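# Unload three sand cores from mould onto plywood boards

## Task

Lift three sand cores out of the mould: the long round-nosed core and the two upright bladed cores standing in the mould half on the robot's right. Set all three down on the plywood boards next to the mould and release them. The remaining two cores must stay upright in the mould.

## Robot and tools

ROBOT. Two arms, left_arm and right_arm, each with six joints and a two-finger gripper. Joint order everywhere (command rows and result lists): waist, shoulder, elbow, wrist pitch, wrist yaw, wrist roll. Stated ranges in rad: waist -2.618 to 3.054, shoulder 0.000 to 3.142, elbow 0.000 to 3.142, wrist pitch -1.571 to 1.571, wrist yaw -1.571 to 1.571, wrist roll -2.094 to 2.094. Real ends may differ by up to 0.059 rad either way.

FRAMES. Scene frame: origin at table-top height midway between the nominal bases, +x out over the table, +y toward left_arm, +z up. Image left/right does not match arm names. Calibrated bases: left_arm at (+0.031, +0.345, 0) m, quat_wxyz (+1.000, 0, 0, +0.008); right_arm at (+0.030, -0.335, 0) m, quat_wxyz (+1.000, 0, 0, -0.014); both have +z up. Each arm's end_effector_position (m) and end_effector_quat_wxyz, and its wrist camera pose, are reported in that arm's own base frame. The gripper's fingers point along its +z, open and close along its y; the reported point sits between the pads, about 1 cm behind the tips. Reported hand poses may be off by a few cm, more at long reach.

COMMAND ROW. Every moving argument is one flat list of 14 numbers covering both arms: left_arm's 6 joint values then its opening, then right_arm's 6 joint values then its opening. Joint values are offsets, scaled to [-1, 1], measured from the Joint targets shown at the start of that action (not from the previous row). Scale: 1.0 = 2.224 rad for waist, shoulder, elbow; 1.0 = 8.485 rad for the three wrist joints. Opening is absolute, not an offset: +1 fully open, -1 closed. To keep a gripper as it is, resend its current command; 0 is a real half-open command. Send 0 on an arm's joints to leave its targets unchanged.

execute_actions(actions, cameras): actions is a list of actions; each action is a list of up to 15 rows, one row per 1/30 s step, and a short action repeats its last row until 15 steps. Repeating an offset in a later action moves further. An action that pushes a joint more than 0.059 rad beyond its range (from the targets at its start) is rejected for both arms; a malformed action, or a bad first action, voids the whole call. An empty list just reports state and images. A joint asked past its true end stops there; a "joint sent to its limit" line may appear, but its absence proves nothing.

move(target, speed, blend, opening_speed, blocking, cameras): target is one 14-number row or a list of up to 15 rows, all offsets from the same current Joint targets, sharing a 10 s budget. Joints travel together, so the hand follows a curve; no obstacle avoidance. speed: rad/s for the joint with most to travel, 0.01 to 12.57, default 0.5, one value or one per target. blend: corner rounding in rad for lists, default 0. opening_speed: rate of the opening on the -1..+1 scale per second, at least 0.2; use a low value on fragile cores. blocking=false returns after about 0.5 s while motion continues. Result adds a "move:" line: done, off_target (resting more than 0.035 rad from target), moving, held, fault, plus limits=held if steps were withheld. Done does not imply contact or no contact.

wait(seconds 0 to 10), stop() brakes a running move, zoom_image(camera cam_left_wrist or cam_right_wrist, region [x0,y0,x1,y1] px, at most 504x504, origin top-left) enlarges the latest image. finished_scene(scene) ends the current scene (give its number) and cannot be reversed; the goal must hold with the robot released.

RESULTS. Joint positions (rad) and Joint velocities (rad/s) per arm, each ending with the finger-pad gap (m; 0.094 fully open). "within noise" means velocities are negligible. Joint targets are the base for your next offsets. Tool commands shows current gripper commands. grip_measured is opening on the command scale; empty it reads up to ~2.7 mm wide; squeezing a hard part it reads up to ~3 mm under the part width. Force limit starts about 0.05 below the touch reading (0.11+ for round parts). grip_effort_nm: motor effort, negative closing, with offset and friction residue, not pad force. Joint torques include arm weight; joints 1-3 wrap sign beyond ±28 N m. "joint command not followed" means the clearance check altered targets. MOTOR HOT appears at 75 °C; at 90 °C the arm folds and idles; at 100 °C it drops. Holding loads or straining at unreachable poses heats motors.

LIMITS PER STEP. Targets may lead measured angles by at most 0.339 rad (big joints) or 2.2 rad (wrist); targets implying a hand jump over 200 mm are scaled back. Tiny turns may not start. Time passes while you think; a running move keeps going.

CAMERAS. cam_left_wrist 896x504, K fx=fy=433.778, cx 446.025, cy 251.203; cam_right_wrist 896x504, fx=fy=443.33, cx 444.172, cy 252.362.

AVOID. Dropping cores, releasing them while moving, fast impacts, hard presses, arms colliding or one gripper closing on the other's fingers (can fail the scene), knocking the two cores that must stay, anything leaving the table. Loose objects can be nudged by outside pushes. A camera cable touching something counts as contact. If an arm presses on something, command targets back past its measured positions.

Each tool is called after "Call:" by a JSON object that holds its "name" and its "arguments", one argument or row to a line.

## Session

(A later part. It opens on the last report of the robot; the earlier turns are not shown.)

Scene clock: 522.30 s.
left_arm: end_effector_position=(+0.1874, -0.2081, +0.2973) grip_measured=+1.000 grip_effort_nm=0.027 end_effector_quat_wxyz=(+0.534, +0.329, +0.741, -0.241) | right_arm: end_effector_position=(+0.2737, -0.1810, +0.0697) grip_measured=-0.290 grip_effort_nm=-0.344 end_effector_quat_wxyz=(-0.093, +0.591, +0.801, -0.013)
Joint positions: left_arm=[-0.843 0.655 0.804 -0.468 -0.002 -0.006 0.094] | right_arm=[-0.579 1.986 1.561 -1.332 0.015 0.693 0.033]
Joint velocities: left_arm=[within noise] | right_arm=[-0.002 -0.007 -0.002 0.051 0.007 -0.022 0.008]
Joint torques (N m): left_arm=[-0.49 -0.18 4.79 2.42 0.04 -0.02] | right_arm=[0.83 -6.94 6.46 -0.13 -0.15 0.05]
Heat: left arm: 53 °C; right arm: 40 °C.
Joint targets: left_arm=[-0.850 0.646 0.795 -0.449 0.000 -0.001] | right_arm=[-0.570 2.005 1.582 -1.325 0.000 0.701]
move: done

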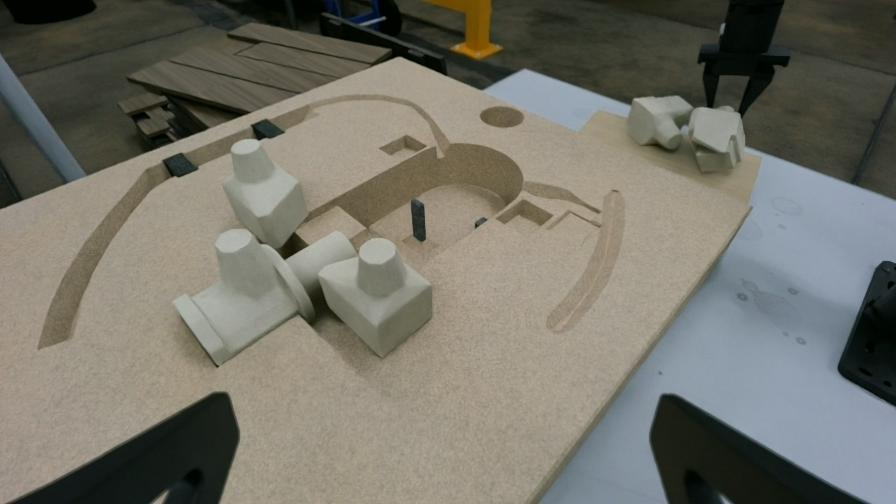

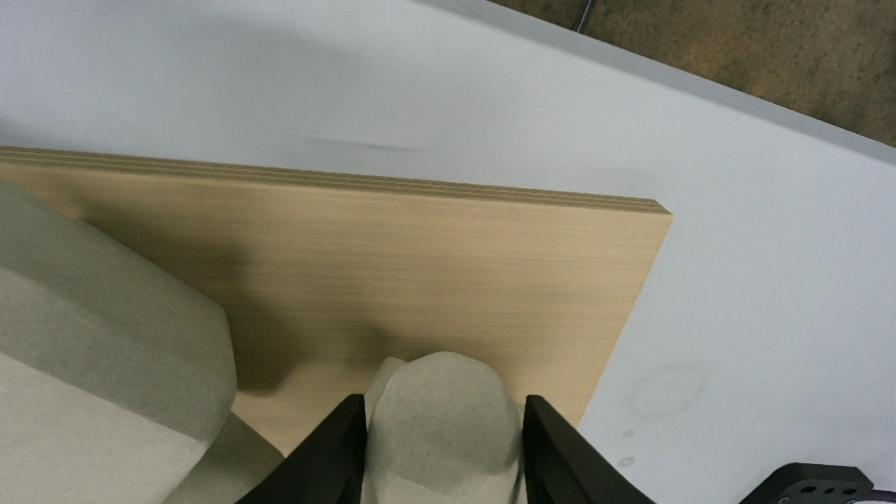

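Call:
{"name": "move", "arguments": {
  "target": [0,0,0,0,0,0,1,0,0.0099,-0.031,0.0107,0,0,-0.28],
  "speed": 0.1
}}

Call:
{"name": "zoom_image", "arguments": {
  "camera": "cam_left_wrist",
  "region": [560, 0, 860, 200]
}}

Scene clock: 527.97 s.
left_arm: end_effector_position=(+0.1874, -0.2081, +0.2973) grip_measured=+1.000 grip_effort_nm=0.037 end_effector_quat_wxyz=(+0.534, +0.329, +0.741, -0.241) | right_arm: end_effector_position=(+0.2796, -0.1855, +0.0534) grip_measured=-0.277 grip_effort_nm=-0.139 end_effector_quat_wxyz=(-0.082, +0.592, +0.802, -0.013)
Joint positions: left_arm=[-0.843 0.655 0.804 -0.468 -0.002 -0.006 0.094] | right_arm=[-0.579 2.007 1.529 -1.258 0.018 0.693 0.034]
Joint torques (N m): left_arm=[-0.53 -0.24 4.72 2.4 0.04 0] | right_arm=[0.83 -7.05 3.59 0.06 -0.17 0.05]
Heat: left arm: 54 °C; right arm: 40 °C.
Joint targets: left_arm=[-0.850 0.646 0.795 -0.449 0.000 -0.001] | right_arm=[-0.570 2.027 1.513 -1.234 0.000 0.701]
move: done

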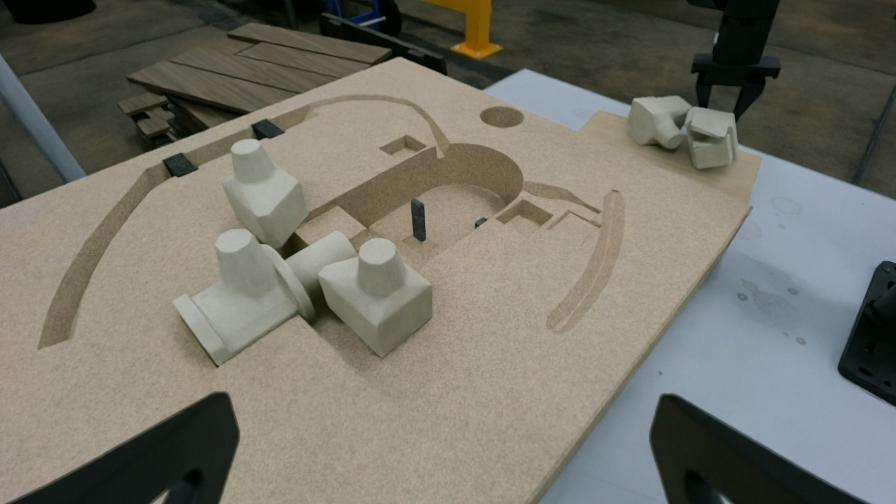

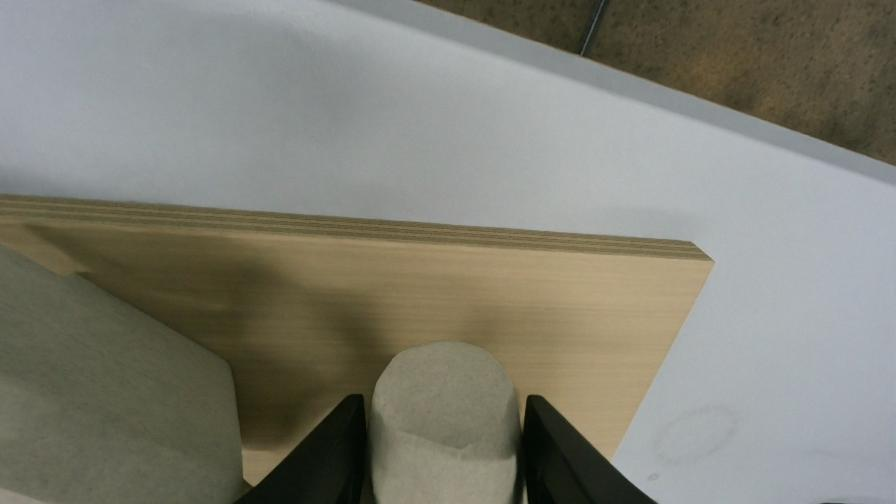

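Scaled by 1.680.

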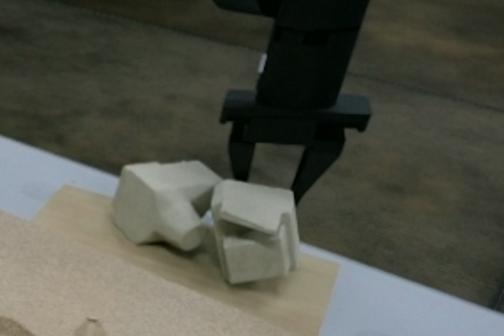

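Call:
{"name": "move", "arguments": {
  "target": [0,0,0,0,0,0,1,0,0.004,-0.019,0.006,0,0,-0.26],
  "speed": 0.1
}}

Call:
{"name": "zoom_image", "arguments": {
  "camera": "cam_left_wrist",
  "region": [560, 0, 860, 200]
}}

Scene clock: 531.23 s.
left_arm: end_effector_position=(+0.1874, -0.2081, +0.2973) grip_measured=+1.000 grip_effort_nm=0.027 end_effector_quat_wxyz=(+0.534, +0.329, +0.741, -0.241) | right_arm: end_effector_position=(+0.2797, -0.1877, +0.0490) grip_measured=-0.260 grip_effort_nm=0.042 end_effector_quat_wxyz=(-0.077, +0.591, +0.802, -0.018)
Joint positions: left_arm=[-0.843 0.655 0.804 -0.468 -0.002 -0.006 0.094] | right_arm=[-0.579 2.007 1.513 -1.233 0.028 0.693 0.035]
Joint torques (N m): left_arm=[-0.46 -0.14 4.71 2.4 0.06 -0.01] | right_arm=[0.81 -6.32 1.68 0.33 -0.27 0.05]
Heat: left arm: 54 °C; right arm: 40 °C.
Joint targets: left_arm=[-0.850 0.646 0.795 -0.449 0.000 -0.001] | right_arm=[-0.570 2.036 1.471 -1.183 0.000 0.701]
move: off_target (right_arm); right_arm: the wrist pitch is farthest, 0.050 rad from its target

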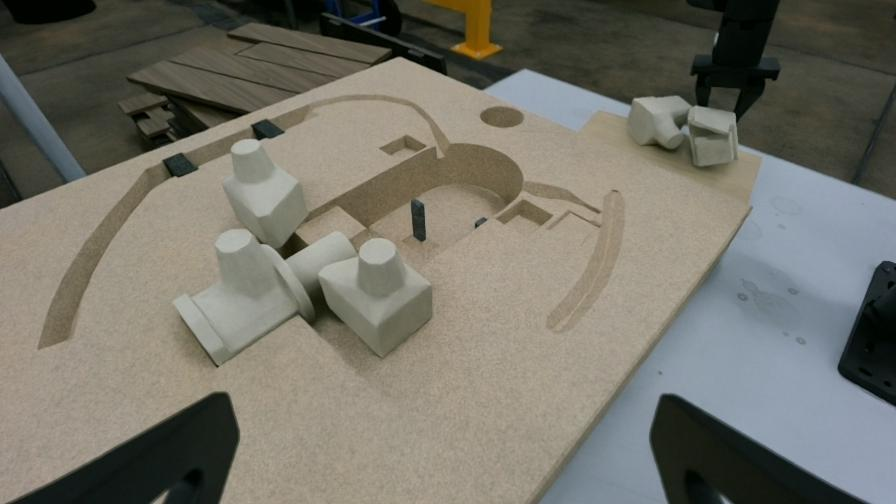

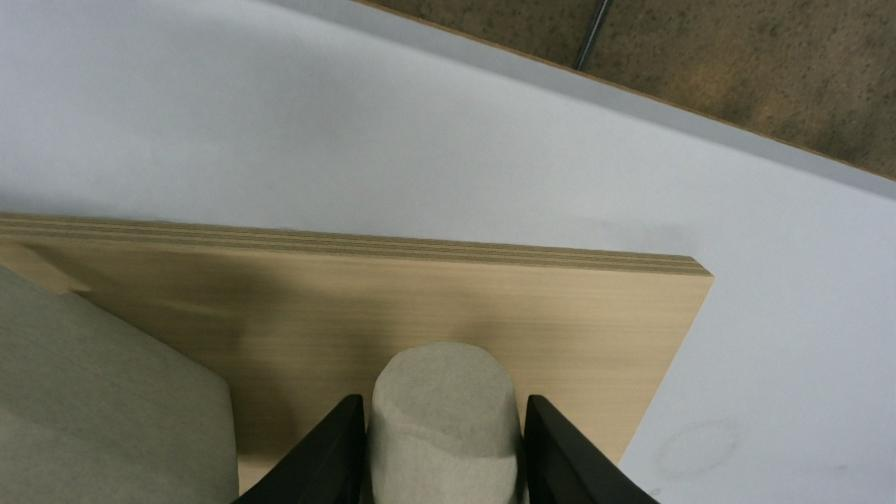

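Scaled by 1.680.

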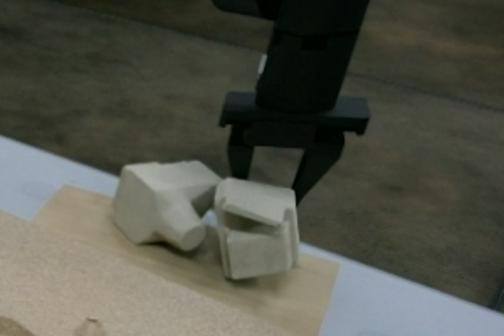

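Call:
{"name": "move", "arguments": {
  "target": [0,0,0,0,0,0,1,0,0,0.01,-0.003,0,0,-0.15],
  "opening_speed": 0.2
}}

Call:
{"name": "zoom_image", "arguments": {
  "camera": "cam_left_wrist",
  "region": [560, 0, 860, 200]
}}

Scene clock: 535.10 s.
left_arm: end_effector_position=(+0.1874, -0.2081, +0.2973) grip_measured=+1.000 grip_effort_nm=0.032 end_effector_quat_wxyz=(+0.534, +0.329, +0.741, -0.241) | right_arm: end_effector_position=(+0.2768, -0.1810, +0.0369) grip_measured=-0.153 grip_effort_nm=0.173 end_effector_quat_wxyz=(-0.093, +0.591, +0.801, -0.008)
Joint positions: left_arm=[-0.843 0.655 0.804 -0.468 -0.002 -0.006 0.094] | right_arm=[-0.579 2.026 1.484 -1.216 0.005 0.693 0.04]
Joint torques (N m): left_arm=[-0.49 -0.25 4.78 2.39 0.07 0.01] | right_arm=[0.91 -7.76 5.33 -0.13 -0.08 0.06]
Heat: left arm: 54 °C; right arm: 39 °C.
Joint targets: left_arm=[-0.850 0.646 0.795 -0.449 0.000 -0.001] | right_arm=[-0.570 2.036 1.493 -1.208 0.000 0.701]
move: done

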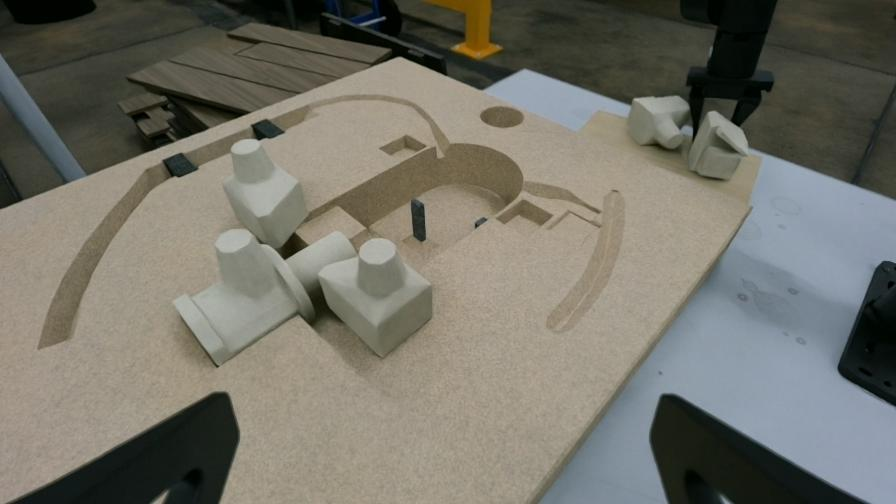

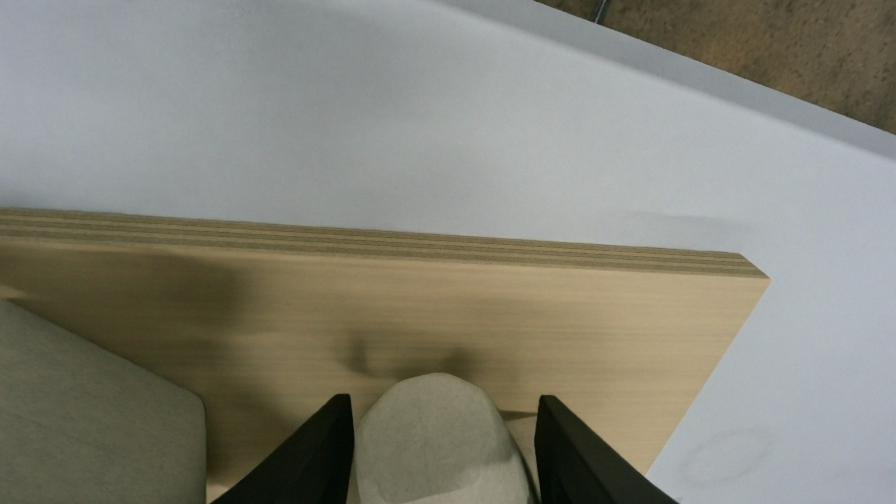

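Scaled by 1.680.

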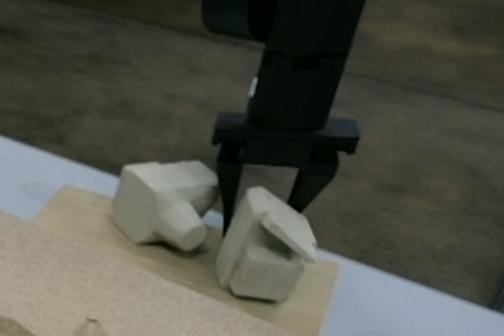

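Call:
{"name": "move", "arguments": {
  "target": [0,0,0,0,0,0,1,0,0,0.012,-0.003,0,0,0.05],
  "opening_speed": 0.3,
  "cameras": ["cam_left_wrist","cam_right_wrist"]
}}

Call:
{"name": "zoom_image", "arguments": {
  "camera": "cam_left_wrist",
  "region": [560, 0, 860, 200]
}}

Scene clock: 538.70 s.
left_arm: end_effector_position=(+0.1874, -0.2081, +0.2973) grip_measured=+1.000 grip_effort_nm=0.032 end_effector_quat_wxyz=(+0.534, +0.329, +0.741, -0.241) | right_arm: end_effector_position=(+0.2768, -0.1815, +0.0387) grip_measured=+0.047 grip_effort_nm=0.193 end_effector_quat_wxyz=(-0.093, +0.592, +0.801, -0.009)
Joint positions: left_arm=[-0.843 0.655 0.804 -0.468 -0.002 -0.006 0.094] | right_arm=[-0.579 2.026 1.492 -1.224 0.008 0.695 0.049]
Joint torques (N m): left_arm=[-0.53 -0.17 4.79 2.4 0.07 0] | right_arm=[0.83 -7.76 6.94 -0.3 -0.09 0.04]
Heat: left arm: 54 °C; right arm: 40 °C.
Joint targets: left_arm=[-0.850 0.646 0.795 -0.449 0.000 -0.001] | right_arm=[-0.570 2.036 1.520 -1.234 0.000 0.701]
move: done

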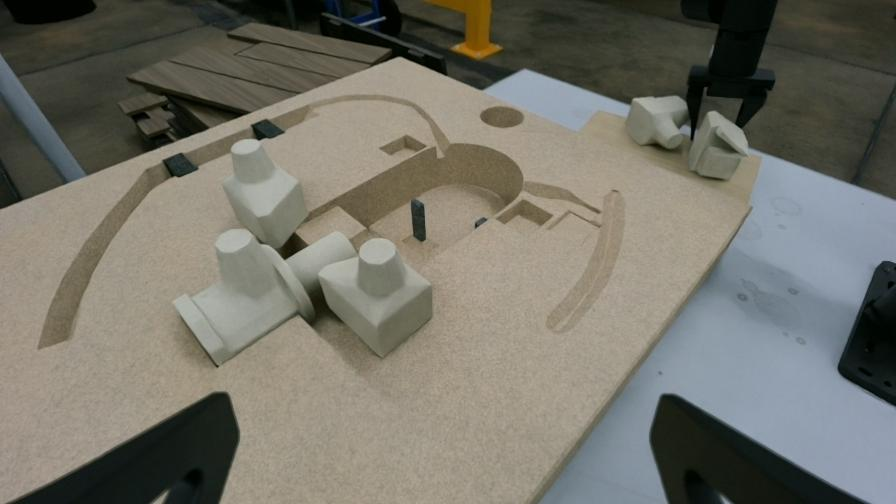

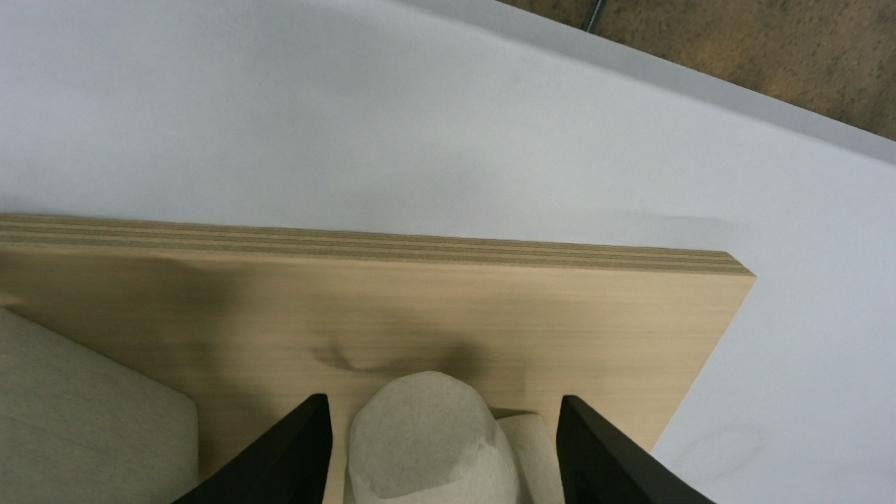

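Scaled by 1.680.

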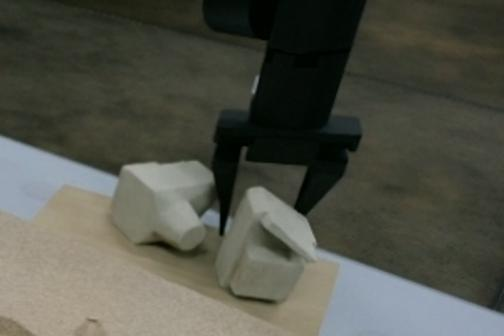

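Call:
{"name": "move", "arguments": {
  "target": [
    [0,0,0,0,0,0,1,0,-0.021,0.117,-0.0362,0,0,0.05],
    [0,0,0,0,0,0,1,0,-0.12,0.25,-0.0362,0,0,0.05]
  ],
  "speed": 0.3
}}

Call:
{"name": "zoom_image", "arguments": {
  "camera": "cam_left_wrist",
  "region": [560, 0, 860, 200]
}}

Scene clock: 547.43 s.
left_arm: end_effector_position=(+0.1874, -0.2081, +0.2973) grip_measured=+1.000 grip_effort_nm=0.032 end_effector_quat_wxyz=(+0.534, +0.329, +0.741, -0.241) | right_arm: end_effector_position=(+0.3138, -0.2030, +0.2635) grip_measured=+0.047 grip_effort_nm=0.178 end_effector_quat_wxyz=(+0.157, +0.586, +0.795, +0.008)
Joint positions: left_arm=[-0.843 0.655 0.804 -0.468 -0.002 -0.006 0.094] | right_arm=[-0.576 1.787 2.057 -1.525 0.002 0.695 0.049]
Joint torques (N m): left_arm=[-0.53 -0.18 4.82 2.39 0.04 0.01] | right_arm=[0.54 -8.14 6.31 0.45 -0.04 0.03]
Heat: left arm: 54 °C; right arm: 41 °C.
Joint targets: left_arm=[-0.850 0.646 0.795 -0.449 0.000 -0.001] | right_arm=[-0.570 1.769 2.076 -1.541 0.000 0.701]
move: done

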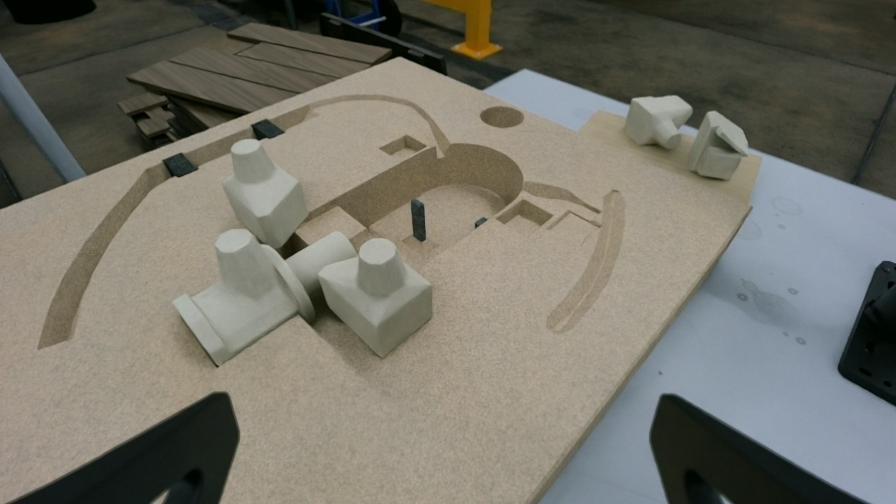

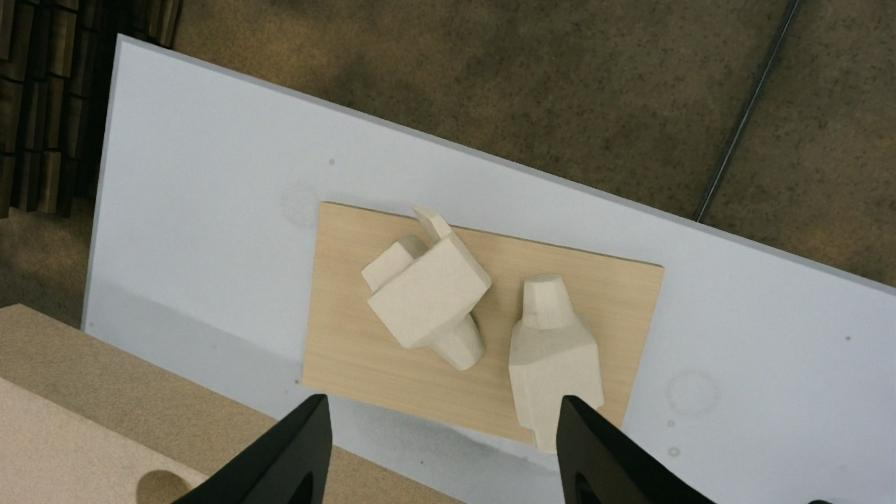

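Scaled by 1.680.

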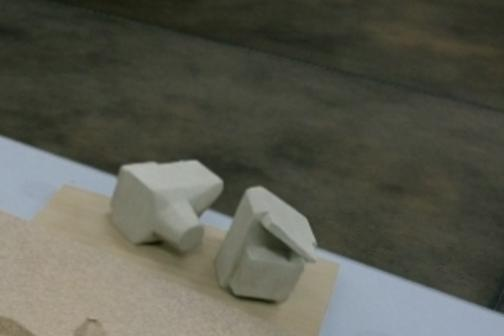

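Call:
{"name": "move", "arguments": {
  "target": [0.143,0.6052,0.5418,-0.0631,0,0,0.3,0,0,0,0,0,0,0.05],
  "speed": 0.7,
  "cameras": ["cam_left_wrist"]
}}

Scene clock: 569.63 s.
left_arm: end_effector_position=(+0.4376, -0.2574, +0.2107) grip_measured=+0.302 grip_effort_nm=-0.081 end_effector_quat_wxyz=(+0.277, +0.250, +0.925, -0.075) | right_arm: end_effector_position=(+0.3135, -0.2028, +0.2634) grip_measured=+0.047 grip_effort_nm=0.173 end_effector_quat_wxyz=(+0.156, +0.586, +0.795, +0.008)
Joint positions: left_arm=[-0.534 1.983 1.974 -0.981 -0.003 -0.006 0.061] | right_arm=[-0.576 1.787 2.057 -1.526 0.002 0.695 0.049]
Joint torques (N m): left_arm=[0.31 -8.75 7.38 1.48 0.04 -0.01] | right_arm=[0.54 -8.28 6.38 0.48 -0.03 0.03]
Heat: left arm: 53 °C; right arm: 45 °C.
Joint targets: left_arm=[-0.532 1.992 2.000 -0.984 0.000 -0.001] | right_arm=[-0.570 1.769 2.076 -1.541 0.000 0.701]
move: done
Images, in order (width x height): cam_left_wrist 896x504.

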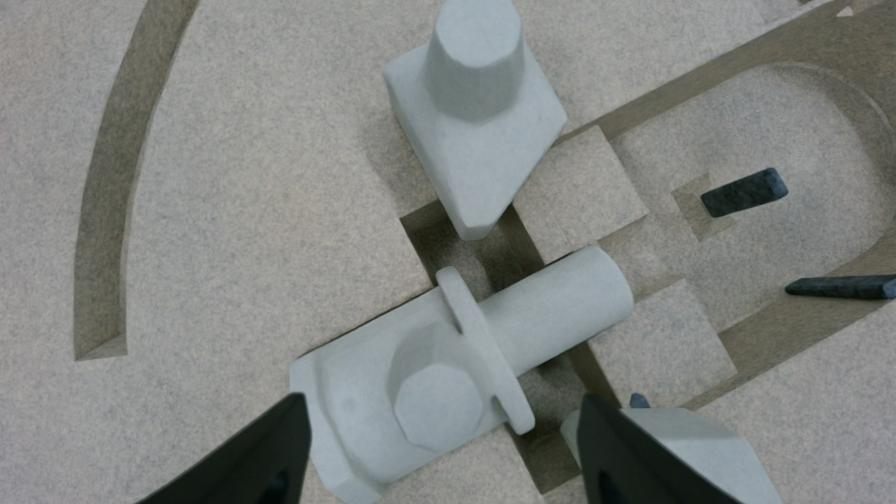

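Call:
{"name": "move", "arguments": {
  "target": [0.0018,-0.0121,-0.1124,0.0263,0,0,0.3,0,0,0,0,0,0,0.05],
  "speed": 0.3,
  "cameras": ["cam_left_wrist"]
}}

Scene clock: 575.60 s.
left_arm: end_effector_position=(+0.4406, -0.2591, +0.1542) grip_measured=+0.302 grip_effort_nm=-0.076 end_effector_quat_wxyz=(+0.269, +0.250, +0.927, -0.073) | right_arm: end_effector_position=(+0.3133, -0.2027, +0.2634) grip_measured=+0.047 grip_effort_nm=0.173 end_effector_quat_wxyz=(+0.156, +0.586, +0.795, +0.008)
Joint positions: left_arm=[-0.534 1.983 1.756 -0.778 -0.003 -0.006 0.061] | right_arm=[-0.576 1.787 2.057 -1.527 0.002 0.695 0.049]
Joint torques (N m): left_arm=[0.54 -10.88 4.79 1.64 0.04 -0.01] | right_arm=[0.55 -8.34 6.37 0.48 -0.03 0.03]
Heat: left arm: 51 °C; right arm: 45 °C.
Joint targets: left_arm=[-0.528 1.965 1.750 -0.761 0.000 -0.001] | right_arm=[-0.570 1.769 2.076 -1.541 0.000 0.701]
move: done
Images, in order (width x height): cam_left_wrist 896x504.

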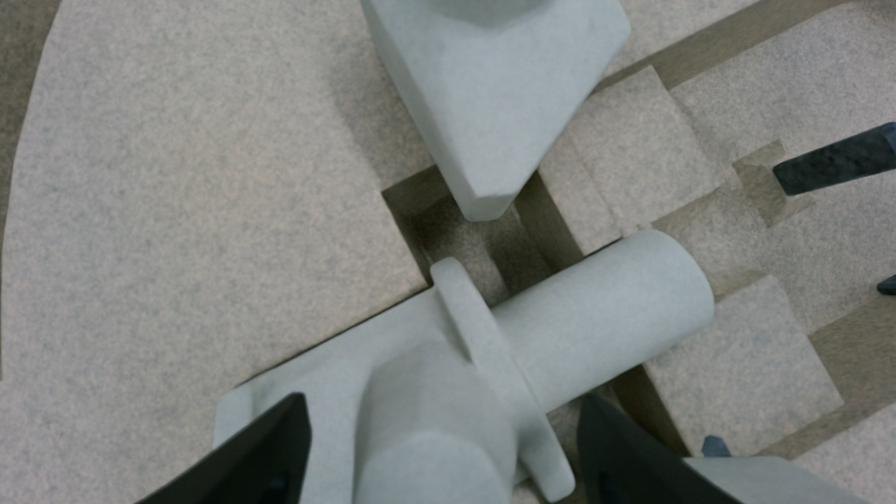

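Call:
{"name": "move", "arguments": {
  "target": [0,0,0,0,0,0,-0.55,0,0,0,0,0,0,0.05],
  "opening_speed": 0.5,
  "cameras": ["cam_left_wrist"]
}}

Scene clock: 593.93 s.
left_arm: end_effector_position=(+0.4414, -0.2580, +0.1543) grip_measured=-0.264 grip_effort_nm=-1.004 end_effector_quat_wxyz=(+0.270, +0.250, +0.927, -0.072) | right_arm: end_effector_position=(+0.3133, -0.2027, +0.2634) grip_measured=+0.047 grip_effort_nm=0.168 end_effector_quat_wxyz=(+0.156, +0.586, +0.795, +0.008)
Joint positions: left_arm=[-0.533 1.983 1.756 -0.777 -0.005 -0.004 0.035] | right_arm=[-0.576 1.787 2.057 -1.527 0.002 0.695 0.049]
Joint torques (N m): left_arm=[0.31 -10.8 4.88 1.66 0.05 -0.03] | right_arm=[0.54 -8.29 6.41 0.48 -0.03 0.03]
Heat: left arm: 48 °C; right arm: 46 °C.
Joint targets: left_arm=[-0.528 1.965 1.750 -0.761 0.000 -0.001] | right_arm=[-0.570 1.769 2.076 -1.541 0.000 0.701]
move: done
Images, in order (width x height): cam_left_wrist 896x504.

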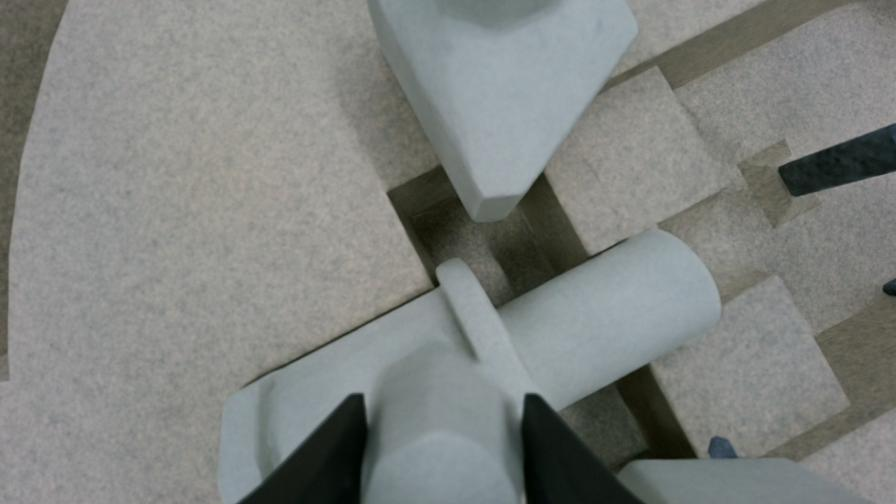

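Call:
{"name": "move", "arguments": {
  "target": [
    [0,0.0027,0.0486,-0.0120,0,0,-0.55,0,0,0,0,0,0,0.05],
    [0,0.0126,0.1165,-0.0272,0,0,-0.55,0,0,0,0,0,0,0.05],
    [0,0.0337,0.2037,-0.04455,0,0,-0.55,0,0,0,0,0,0,0.05]
  ],
  "speed": 0.2,
  "blend": 0.02
}}

Scene clock: 605.43 s.
left_arm: end_effector_position=(+0.4270, -0.2478, +0.2093) grip_measured=-0.266 grip_effort_nm=-1.004 end_effector_quat_wxyz=(+0.220, +0.253, +0.940, -0.059) | right_arm: end_effector_position=(+0.3133, -0.2027, +0.2634) grip_measured=+0.047 grip_effort_nm=0.173 end_effector_quat_wxyz=(+0.156, +0.586, +0.795, +0.008)
Joint positions: left_arm=[-0.528 2.063 2.149 -1.198 0 -0.002 0.034] | right_arm=[-0.576 1.787 2.057 -1.527 0.002 0.695 0.049]
Joint torques (N m): left_arm=[0.05 -11.52 9.52 1.94 0.03 -0.03] | right_arm=[0.54 -8.31 6.41 0.48 -0.03 0.03]
Heat: left arm: 47 °C; right arm: 46 °C.
Joint targets: left_arm=[-0.528 2.040 2.203 -1.139 -0.001 -0.001] | right_arm=[-0.570 1.769 2.076 -1.541 0.000 0.701]
move: off_target (left_arm); left_arm: the wrist pitch is farthest, 0.059 rad from its target

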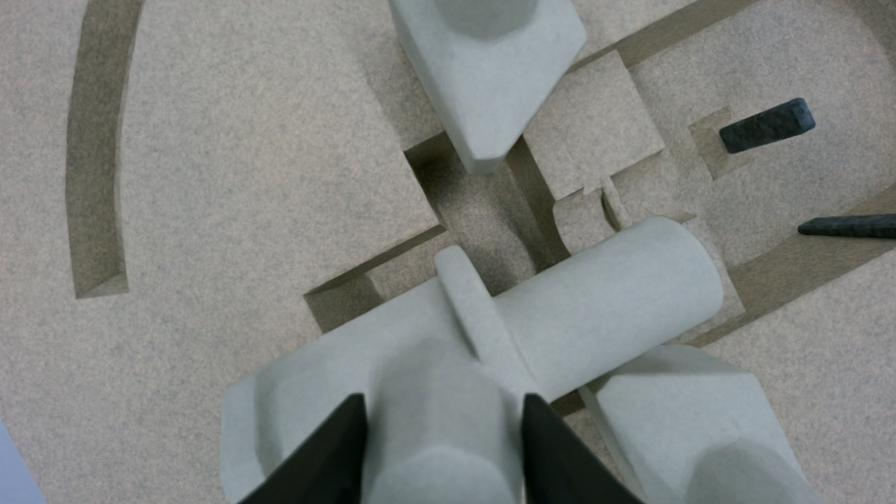

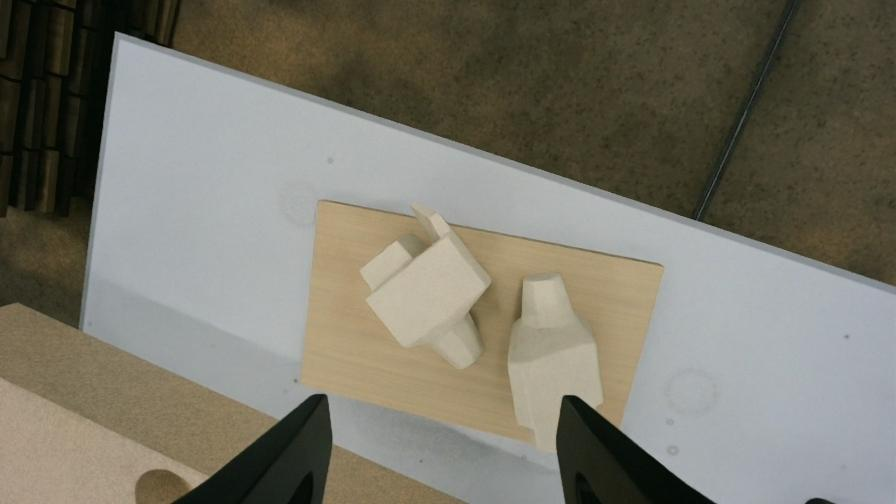

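Call:
{"name": "move", "arguments": {
  "target": [0,0.0247,0.0944,-0.0094,0,0,-0.55,0,0,0,0,0,0,0.05],
  "speed": 0.2,
  "cameras": ["cam_left_wrist"]
}}

Call:
{"name": "zoom_image", "arguments": {
  "camera": "cam_left_wrist",
  "region": [200, 130, 704, 504]
}}

Scene clock: 611.57 s.
left_arm: end_effector_position=(+0.4346, -0.2523, +0.2523) grip_measured=-0.266 grip_effort_nm=-0.994 end_effector_quat_wxyz=(+0.255, +0.251, +0.931, -0.069) | right_arm: end_effector_position=(+0.3133, -0.2027, +0.2634) grip_measured=+0.047 grip_effort_nm=0.178 end_effector_quat_wxyz=(+0.156, +0.586, +0.795, +0.008)
Joint positions: left_arm=[-0.528 2.104 2.36 -1.292 0 -0.002 0.034] | right_arm=[-0.576 1.787 2.057 -1.527 0.002 0.695 0.049]
Joint torques (N m): left_arm=[0.02 -10.33 9.28 2.23 0.01 -0.03] | right_arm=[0.54 -8.29 6.39 0.48 -0.03 0.02]
Heat: left arm: 46 °C; right arm: 46 °C.
Joint targets: left_arm=[-0.528 2.095 2.414 -1.219 -0.001 -0.001] | right_arm=[-0.570 1.769 2.076 -1.541 0.000 0.701]
move: off_target (left_arm); left_arm: the wrist pitch is farthest, 0.073 rad from its target
Images, in order (width x height): cam_left_wrist 896x504.

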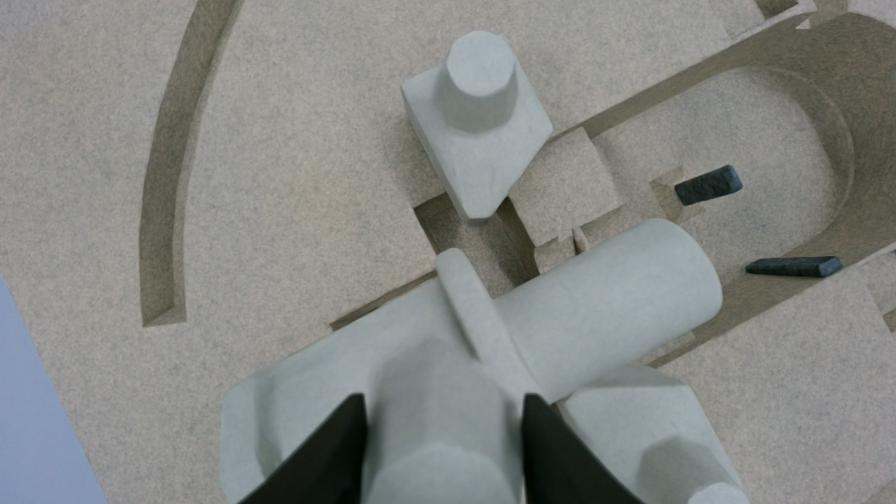

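Scaled by 1.000.

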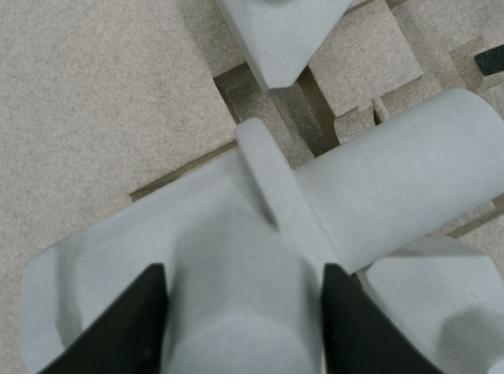

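Call:
{"name": "move", "arguments": {
  "target": [
    [0.1340,-0.1394,-0.1731,0.0131,0,0,-0.55,0,0,0,0,0,0,0.05],
    [0.4308,-0.3584,-0.4060,0.0169,0,0,-0.55,0,0,0,0,0,0,0.05]
  ],
  "speed": 0.3,
  "blend": 0.08
}}

Scene clock: 642.93 s.
left_arm: end_effector_position=(+0.2962, +0.1364, +0.2584) grip_measured=-0.266 grip_effort_nm=-0.999 end_effector_quat_wxyz=(+0.264, -0.205, +0.941, +0.059) | right_arm: end_effector_position=(+0.3133, -0.2027, +0.2634) grip_measured=+0.047 grip_effort_nm=0.168 end_effector_quat_wxyz=(+0.156, +0.586, +0.795, +0.008)
Joint positions: left_arm=[0.426 1.353 1.496 -1.166 -0.005 -0.002 0.034] | right_arm=[-0.576 1.787 2.057 -1.527 0.002 0.695 0.049]
Joint torques (N m): left_arm=[0.31 -8.18 6.11 2.45 0.06 -0.04] | right_arm=[0.55 -8.29 6.39 0.49 -0.03 0.03]
Heat: left arm: 47 °C; right arm: 47 °C.
Joint targets: left_arm=[0.430 1.298 1.510 -1.076 0.000 -0.001] | right_arm=[-0.570 1.769 2.076 -1.541 0.000 0.701]
move: off_target (left_arm); left_arm: the wrist pitch is farthest, 0.090 rad from its target

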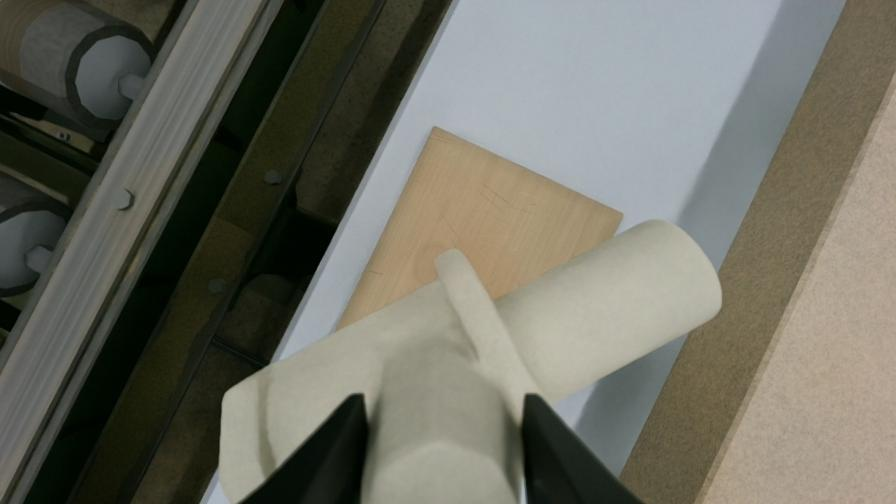

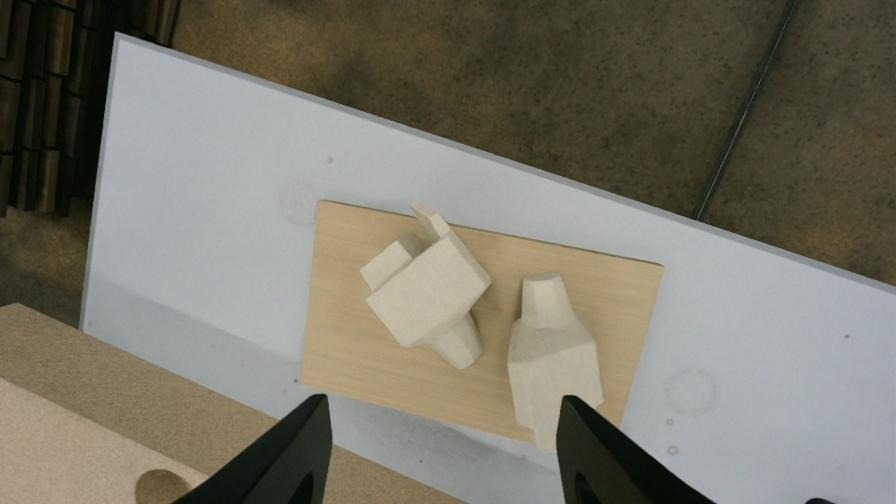

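Call:
{"name": "move", "arguments": {
  "target": [0,-0.0351,-0.2680,0.0603,0,0,-0.55,0,0,0,0,0,0,0.05],
  "speed": 0.25,
  "cameras": ["cam_left_wrist"]
}}

Scene clock: 657.30 s.
left_arm: end_effector_position=(+0.2901, +0.1336, +0.1216) grip_measured=-0.266 grip_effort_nm=-0.999 end_effector_quat_wxyz=(+0.256, -0.205, +0.943, +0.057) | right_arm: end_effector_position=(+0.3133, -0.2027, +0.2634) grip_measured=+0.047 grip_effort_nm=0.173 end_effector_quat_wxyz=(+0.156, +0.586, +0.795, +0.008)
Joint positions: left_arm=[0.426 1.278 0.896 -0.658 -0.005 -0.002 0.034] | right_arm=[-0.576 1.787 2.057 -1.527 0.002 0.695 0.049]
Joint torques (N m): left_arm=[0.36 -8.09 6.69 2.44 0.09 -0.01] | right_arm=[0.53 -8.31 6.38 0.48 -0.03 0.03]
Heat: left arm: 49 °C; right arm: 47 °C.
Joint targets: left_arm=[0.430 1.220 0.914 -0.564 0.000 -0.001] | right_arm=[-0.570 1.769 2.076 -1.541 0.000 0.701]
move: off_target (left_arm); left_arm: the wrist pitch is farthest, 0.093 rad from its target
Images, in order (width x height): cam_left_wrist 896x504.

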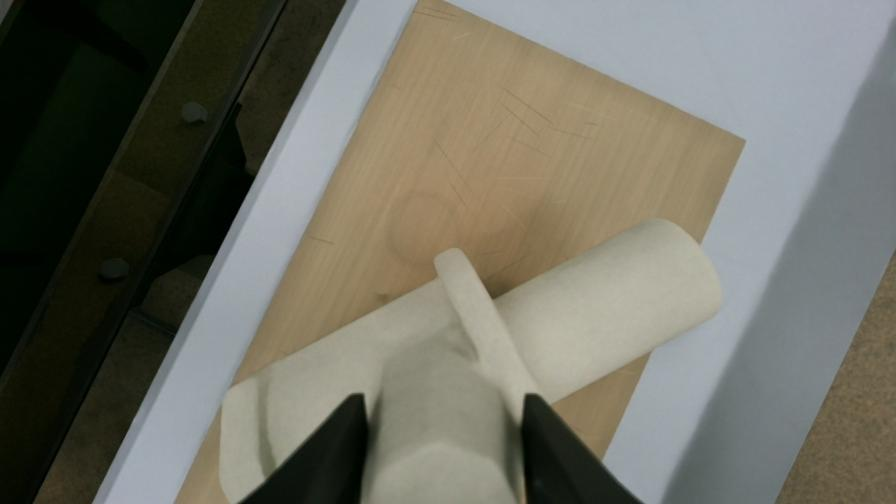

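Call:
{"name": "move", "arguments": {
  "target": [0,0.0058,-0.0337,0.0141,0,0,-0.55,0,0,0,0,0,0,0.05],
  "speed": 0.15,
  "cameras": ["cam_left_wrist"]
}}

Scene clock: 663.63 s.
left_arm: end_effector_position=(+0.2979, +0.1371, +0.1149) grip_measured=-0.267 grip_effort_nm=-0.999 end_effector_quat_wxyz=(+0.285, -0.204, +0.935, +0.064) | right_arm: end_effector_position=(+0.3133, -0.2027, +0.2634) grip_measured=+0.047 grip_effort_nm=0.178 end_effector_quat_wxyz=(+0.156, +0.586, +0.795, +0.008)
Joint positions: left_arm=[0.426 1.271 0.833 -0.541 -0.005 -0.002 0.034] | right_arm=[-0.576 1.787 2.057 -1.527 0.002 0.695 0.049]
Joint torques (N m): left_arm=[0.39 -6.53 5.83 2.58 0.08 -0.03] | right_arm=[0.51 -8.29 6.37 0.49 -0.03 0.03]
Heat: left arm: 49 °C; right arm: 47 °C.
Joint targets: left_arm=[0.430 1.233 0.839 -0.444 0.000 -0.001] | right_arm=[-0.570 1.769 2.076 -1.541 0.000 0.701]
move: off_target (left_arm); left_arm: the wrist pitch is farthest, 0.096 rad from its target
Images, in order (width x height): cam_left_wrist 896x504.

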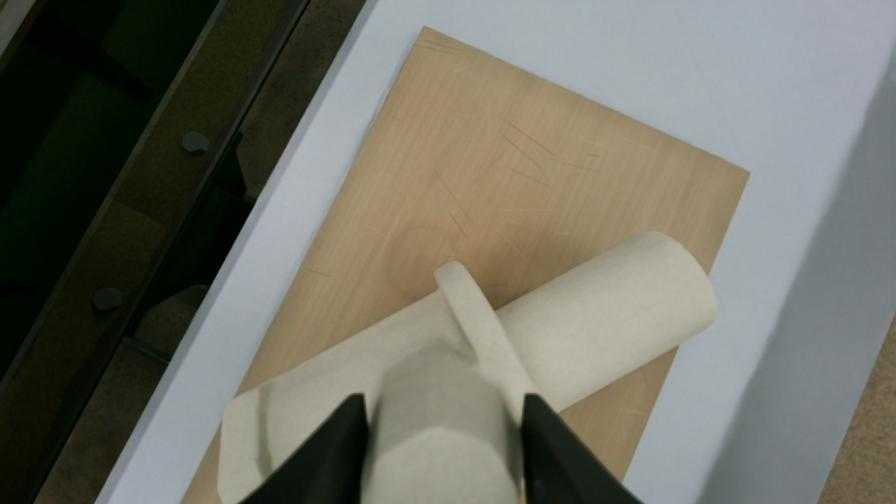

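Call:
{"name": "move", "arguments": {
  "target": [0,0,0,0,0,0,-0.55,0.7959,-0.2869,-0.5616,0.188,0,-0.0826,0.05],
  "speed": 0.6
}}

Scene clock: 676.23 s.
left_arm: end_effector_position=(+0.2980, +0.1372, +0.1150) grip_measured=-0.267 grip_effort_nm=-1.004 end_effector_quat_wxyz=(+0.285, -0.204, +0.934, +0.064) | right_arm: end_effector_position=(+0.1459, +0.3749, +0.2673) grip_measured=+0.047 grip_effort_nm=0.164 end_effector_quat_wxyz=(+0.490, -0.451, +0.666, +0.337)
Joint positions: left_arm=[0.426 1.271 0.833 -0.54 -0.005 -0.002 0.034] | right_arm=[1.197 1.154 0.836 0.021 -0.001 0.008 0.049]
Joint torques (N m): left_arm=[0.4 -6.6 5.79 2.55 0.07 -0.03] | right_arm=[0.34 -5.26 5.85 1.8 0 -0.12]
Heat: left arm: 50 °C; right arm: 46 °C.
Joint targets: left_arm=[0.430 1.233 0.839 -0.444 0.000 -0.001] | right_arm=[1.201 1.131 0.827 0.054 0.000 0.001]
move: off_target (left_arm); left_arm: the wrist pitch is farthest, 0.096 rad from its target

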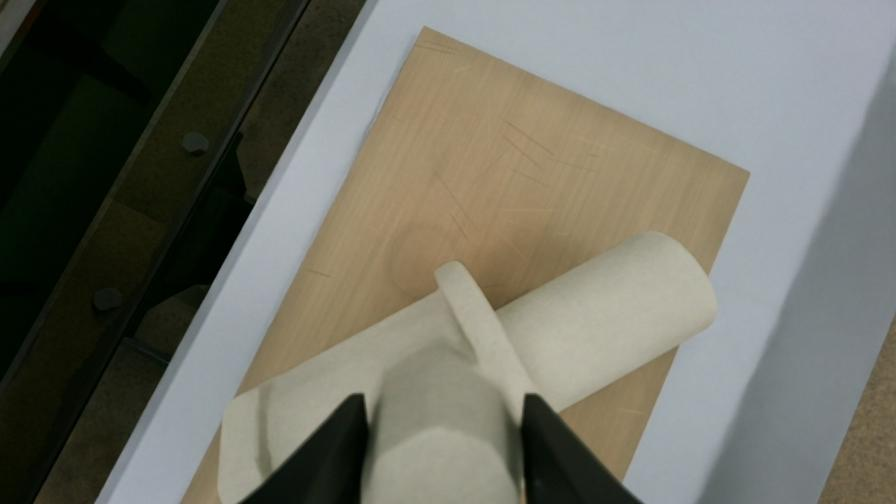

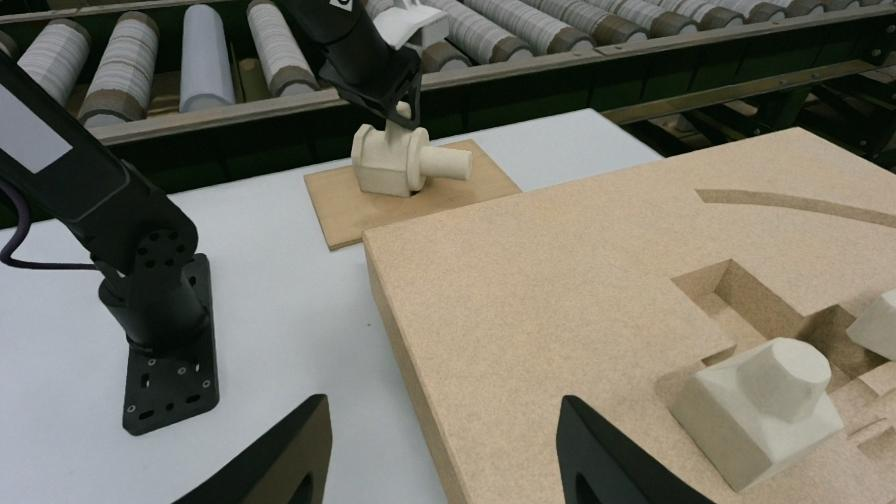

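Call:
{"name": "zoom_image", "arguments": {
  "camera": "cam_right_wrist",
  "region": [300, 60, 540, 260]
}}

Scaled by 2.100.

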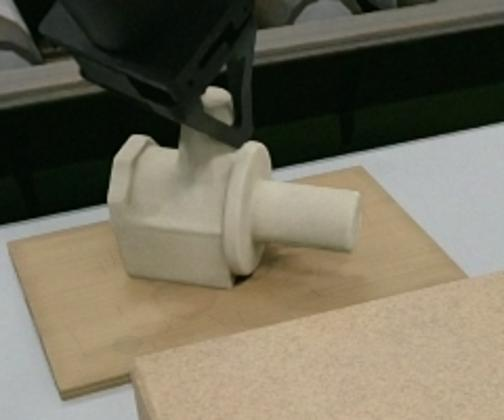

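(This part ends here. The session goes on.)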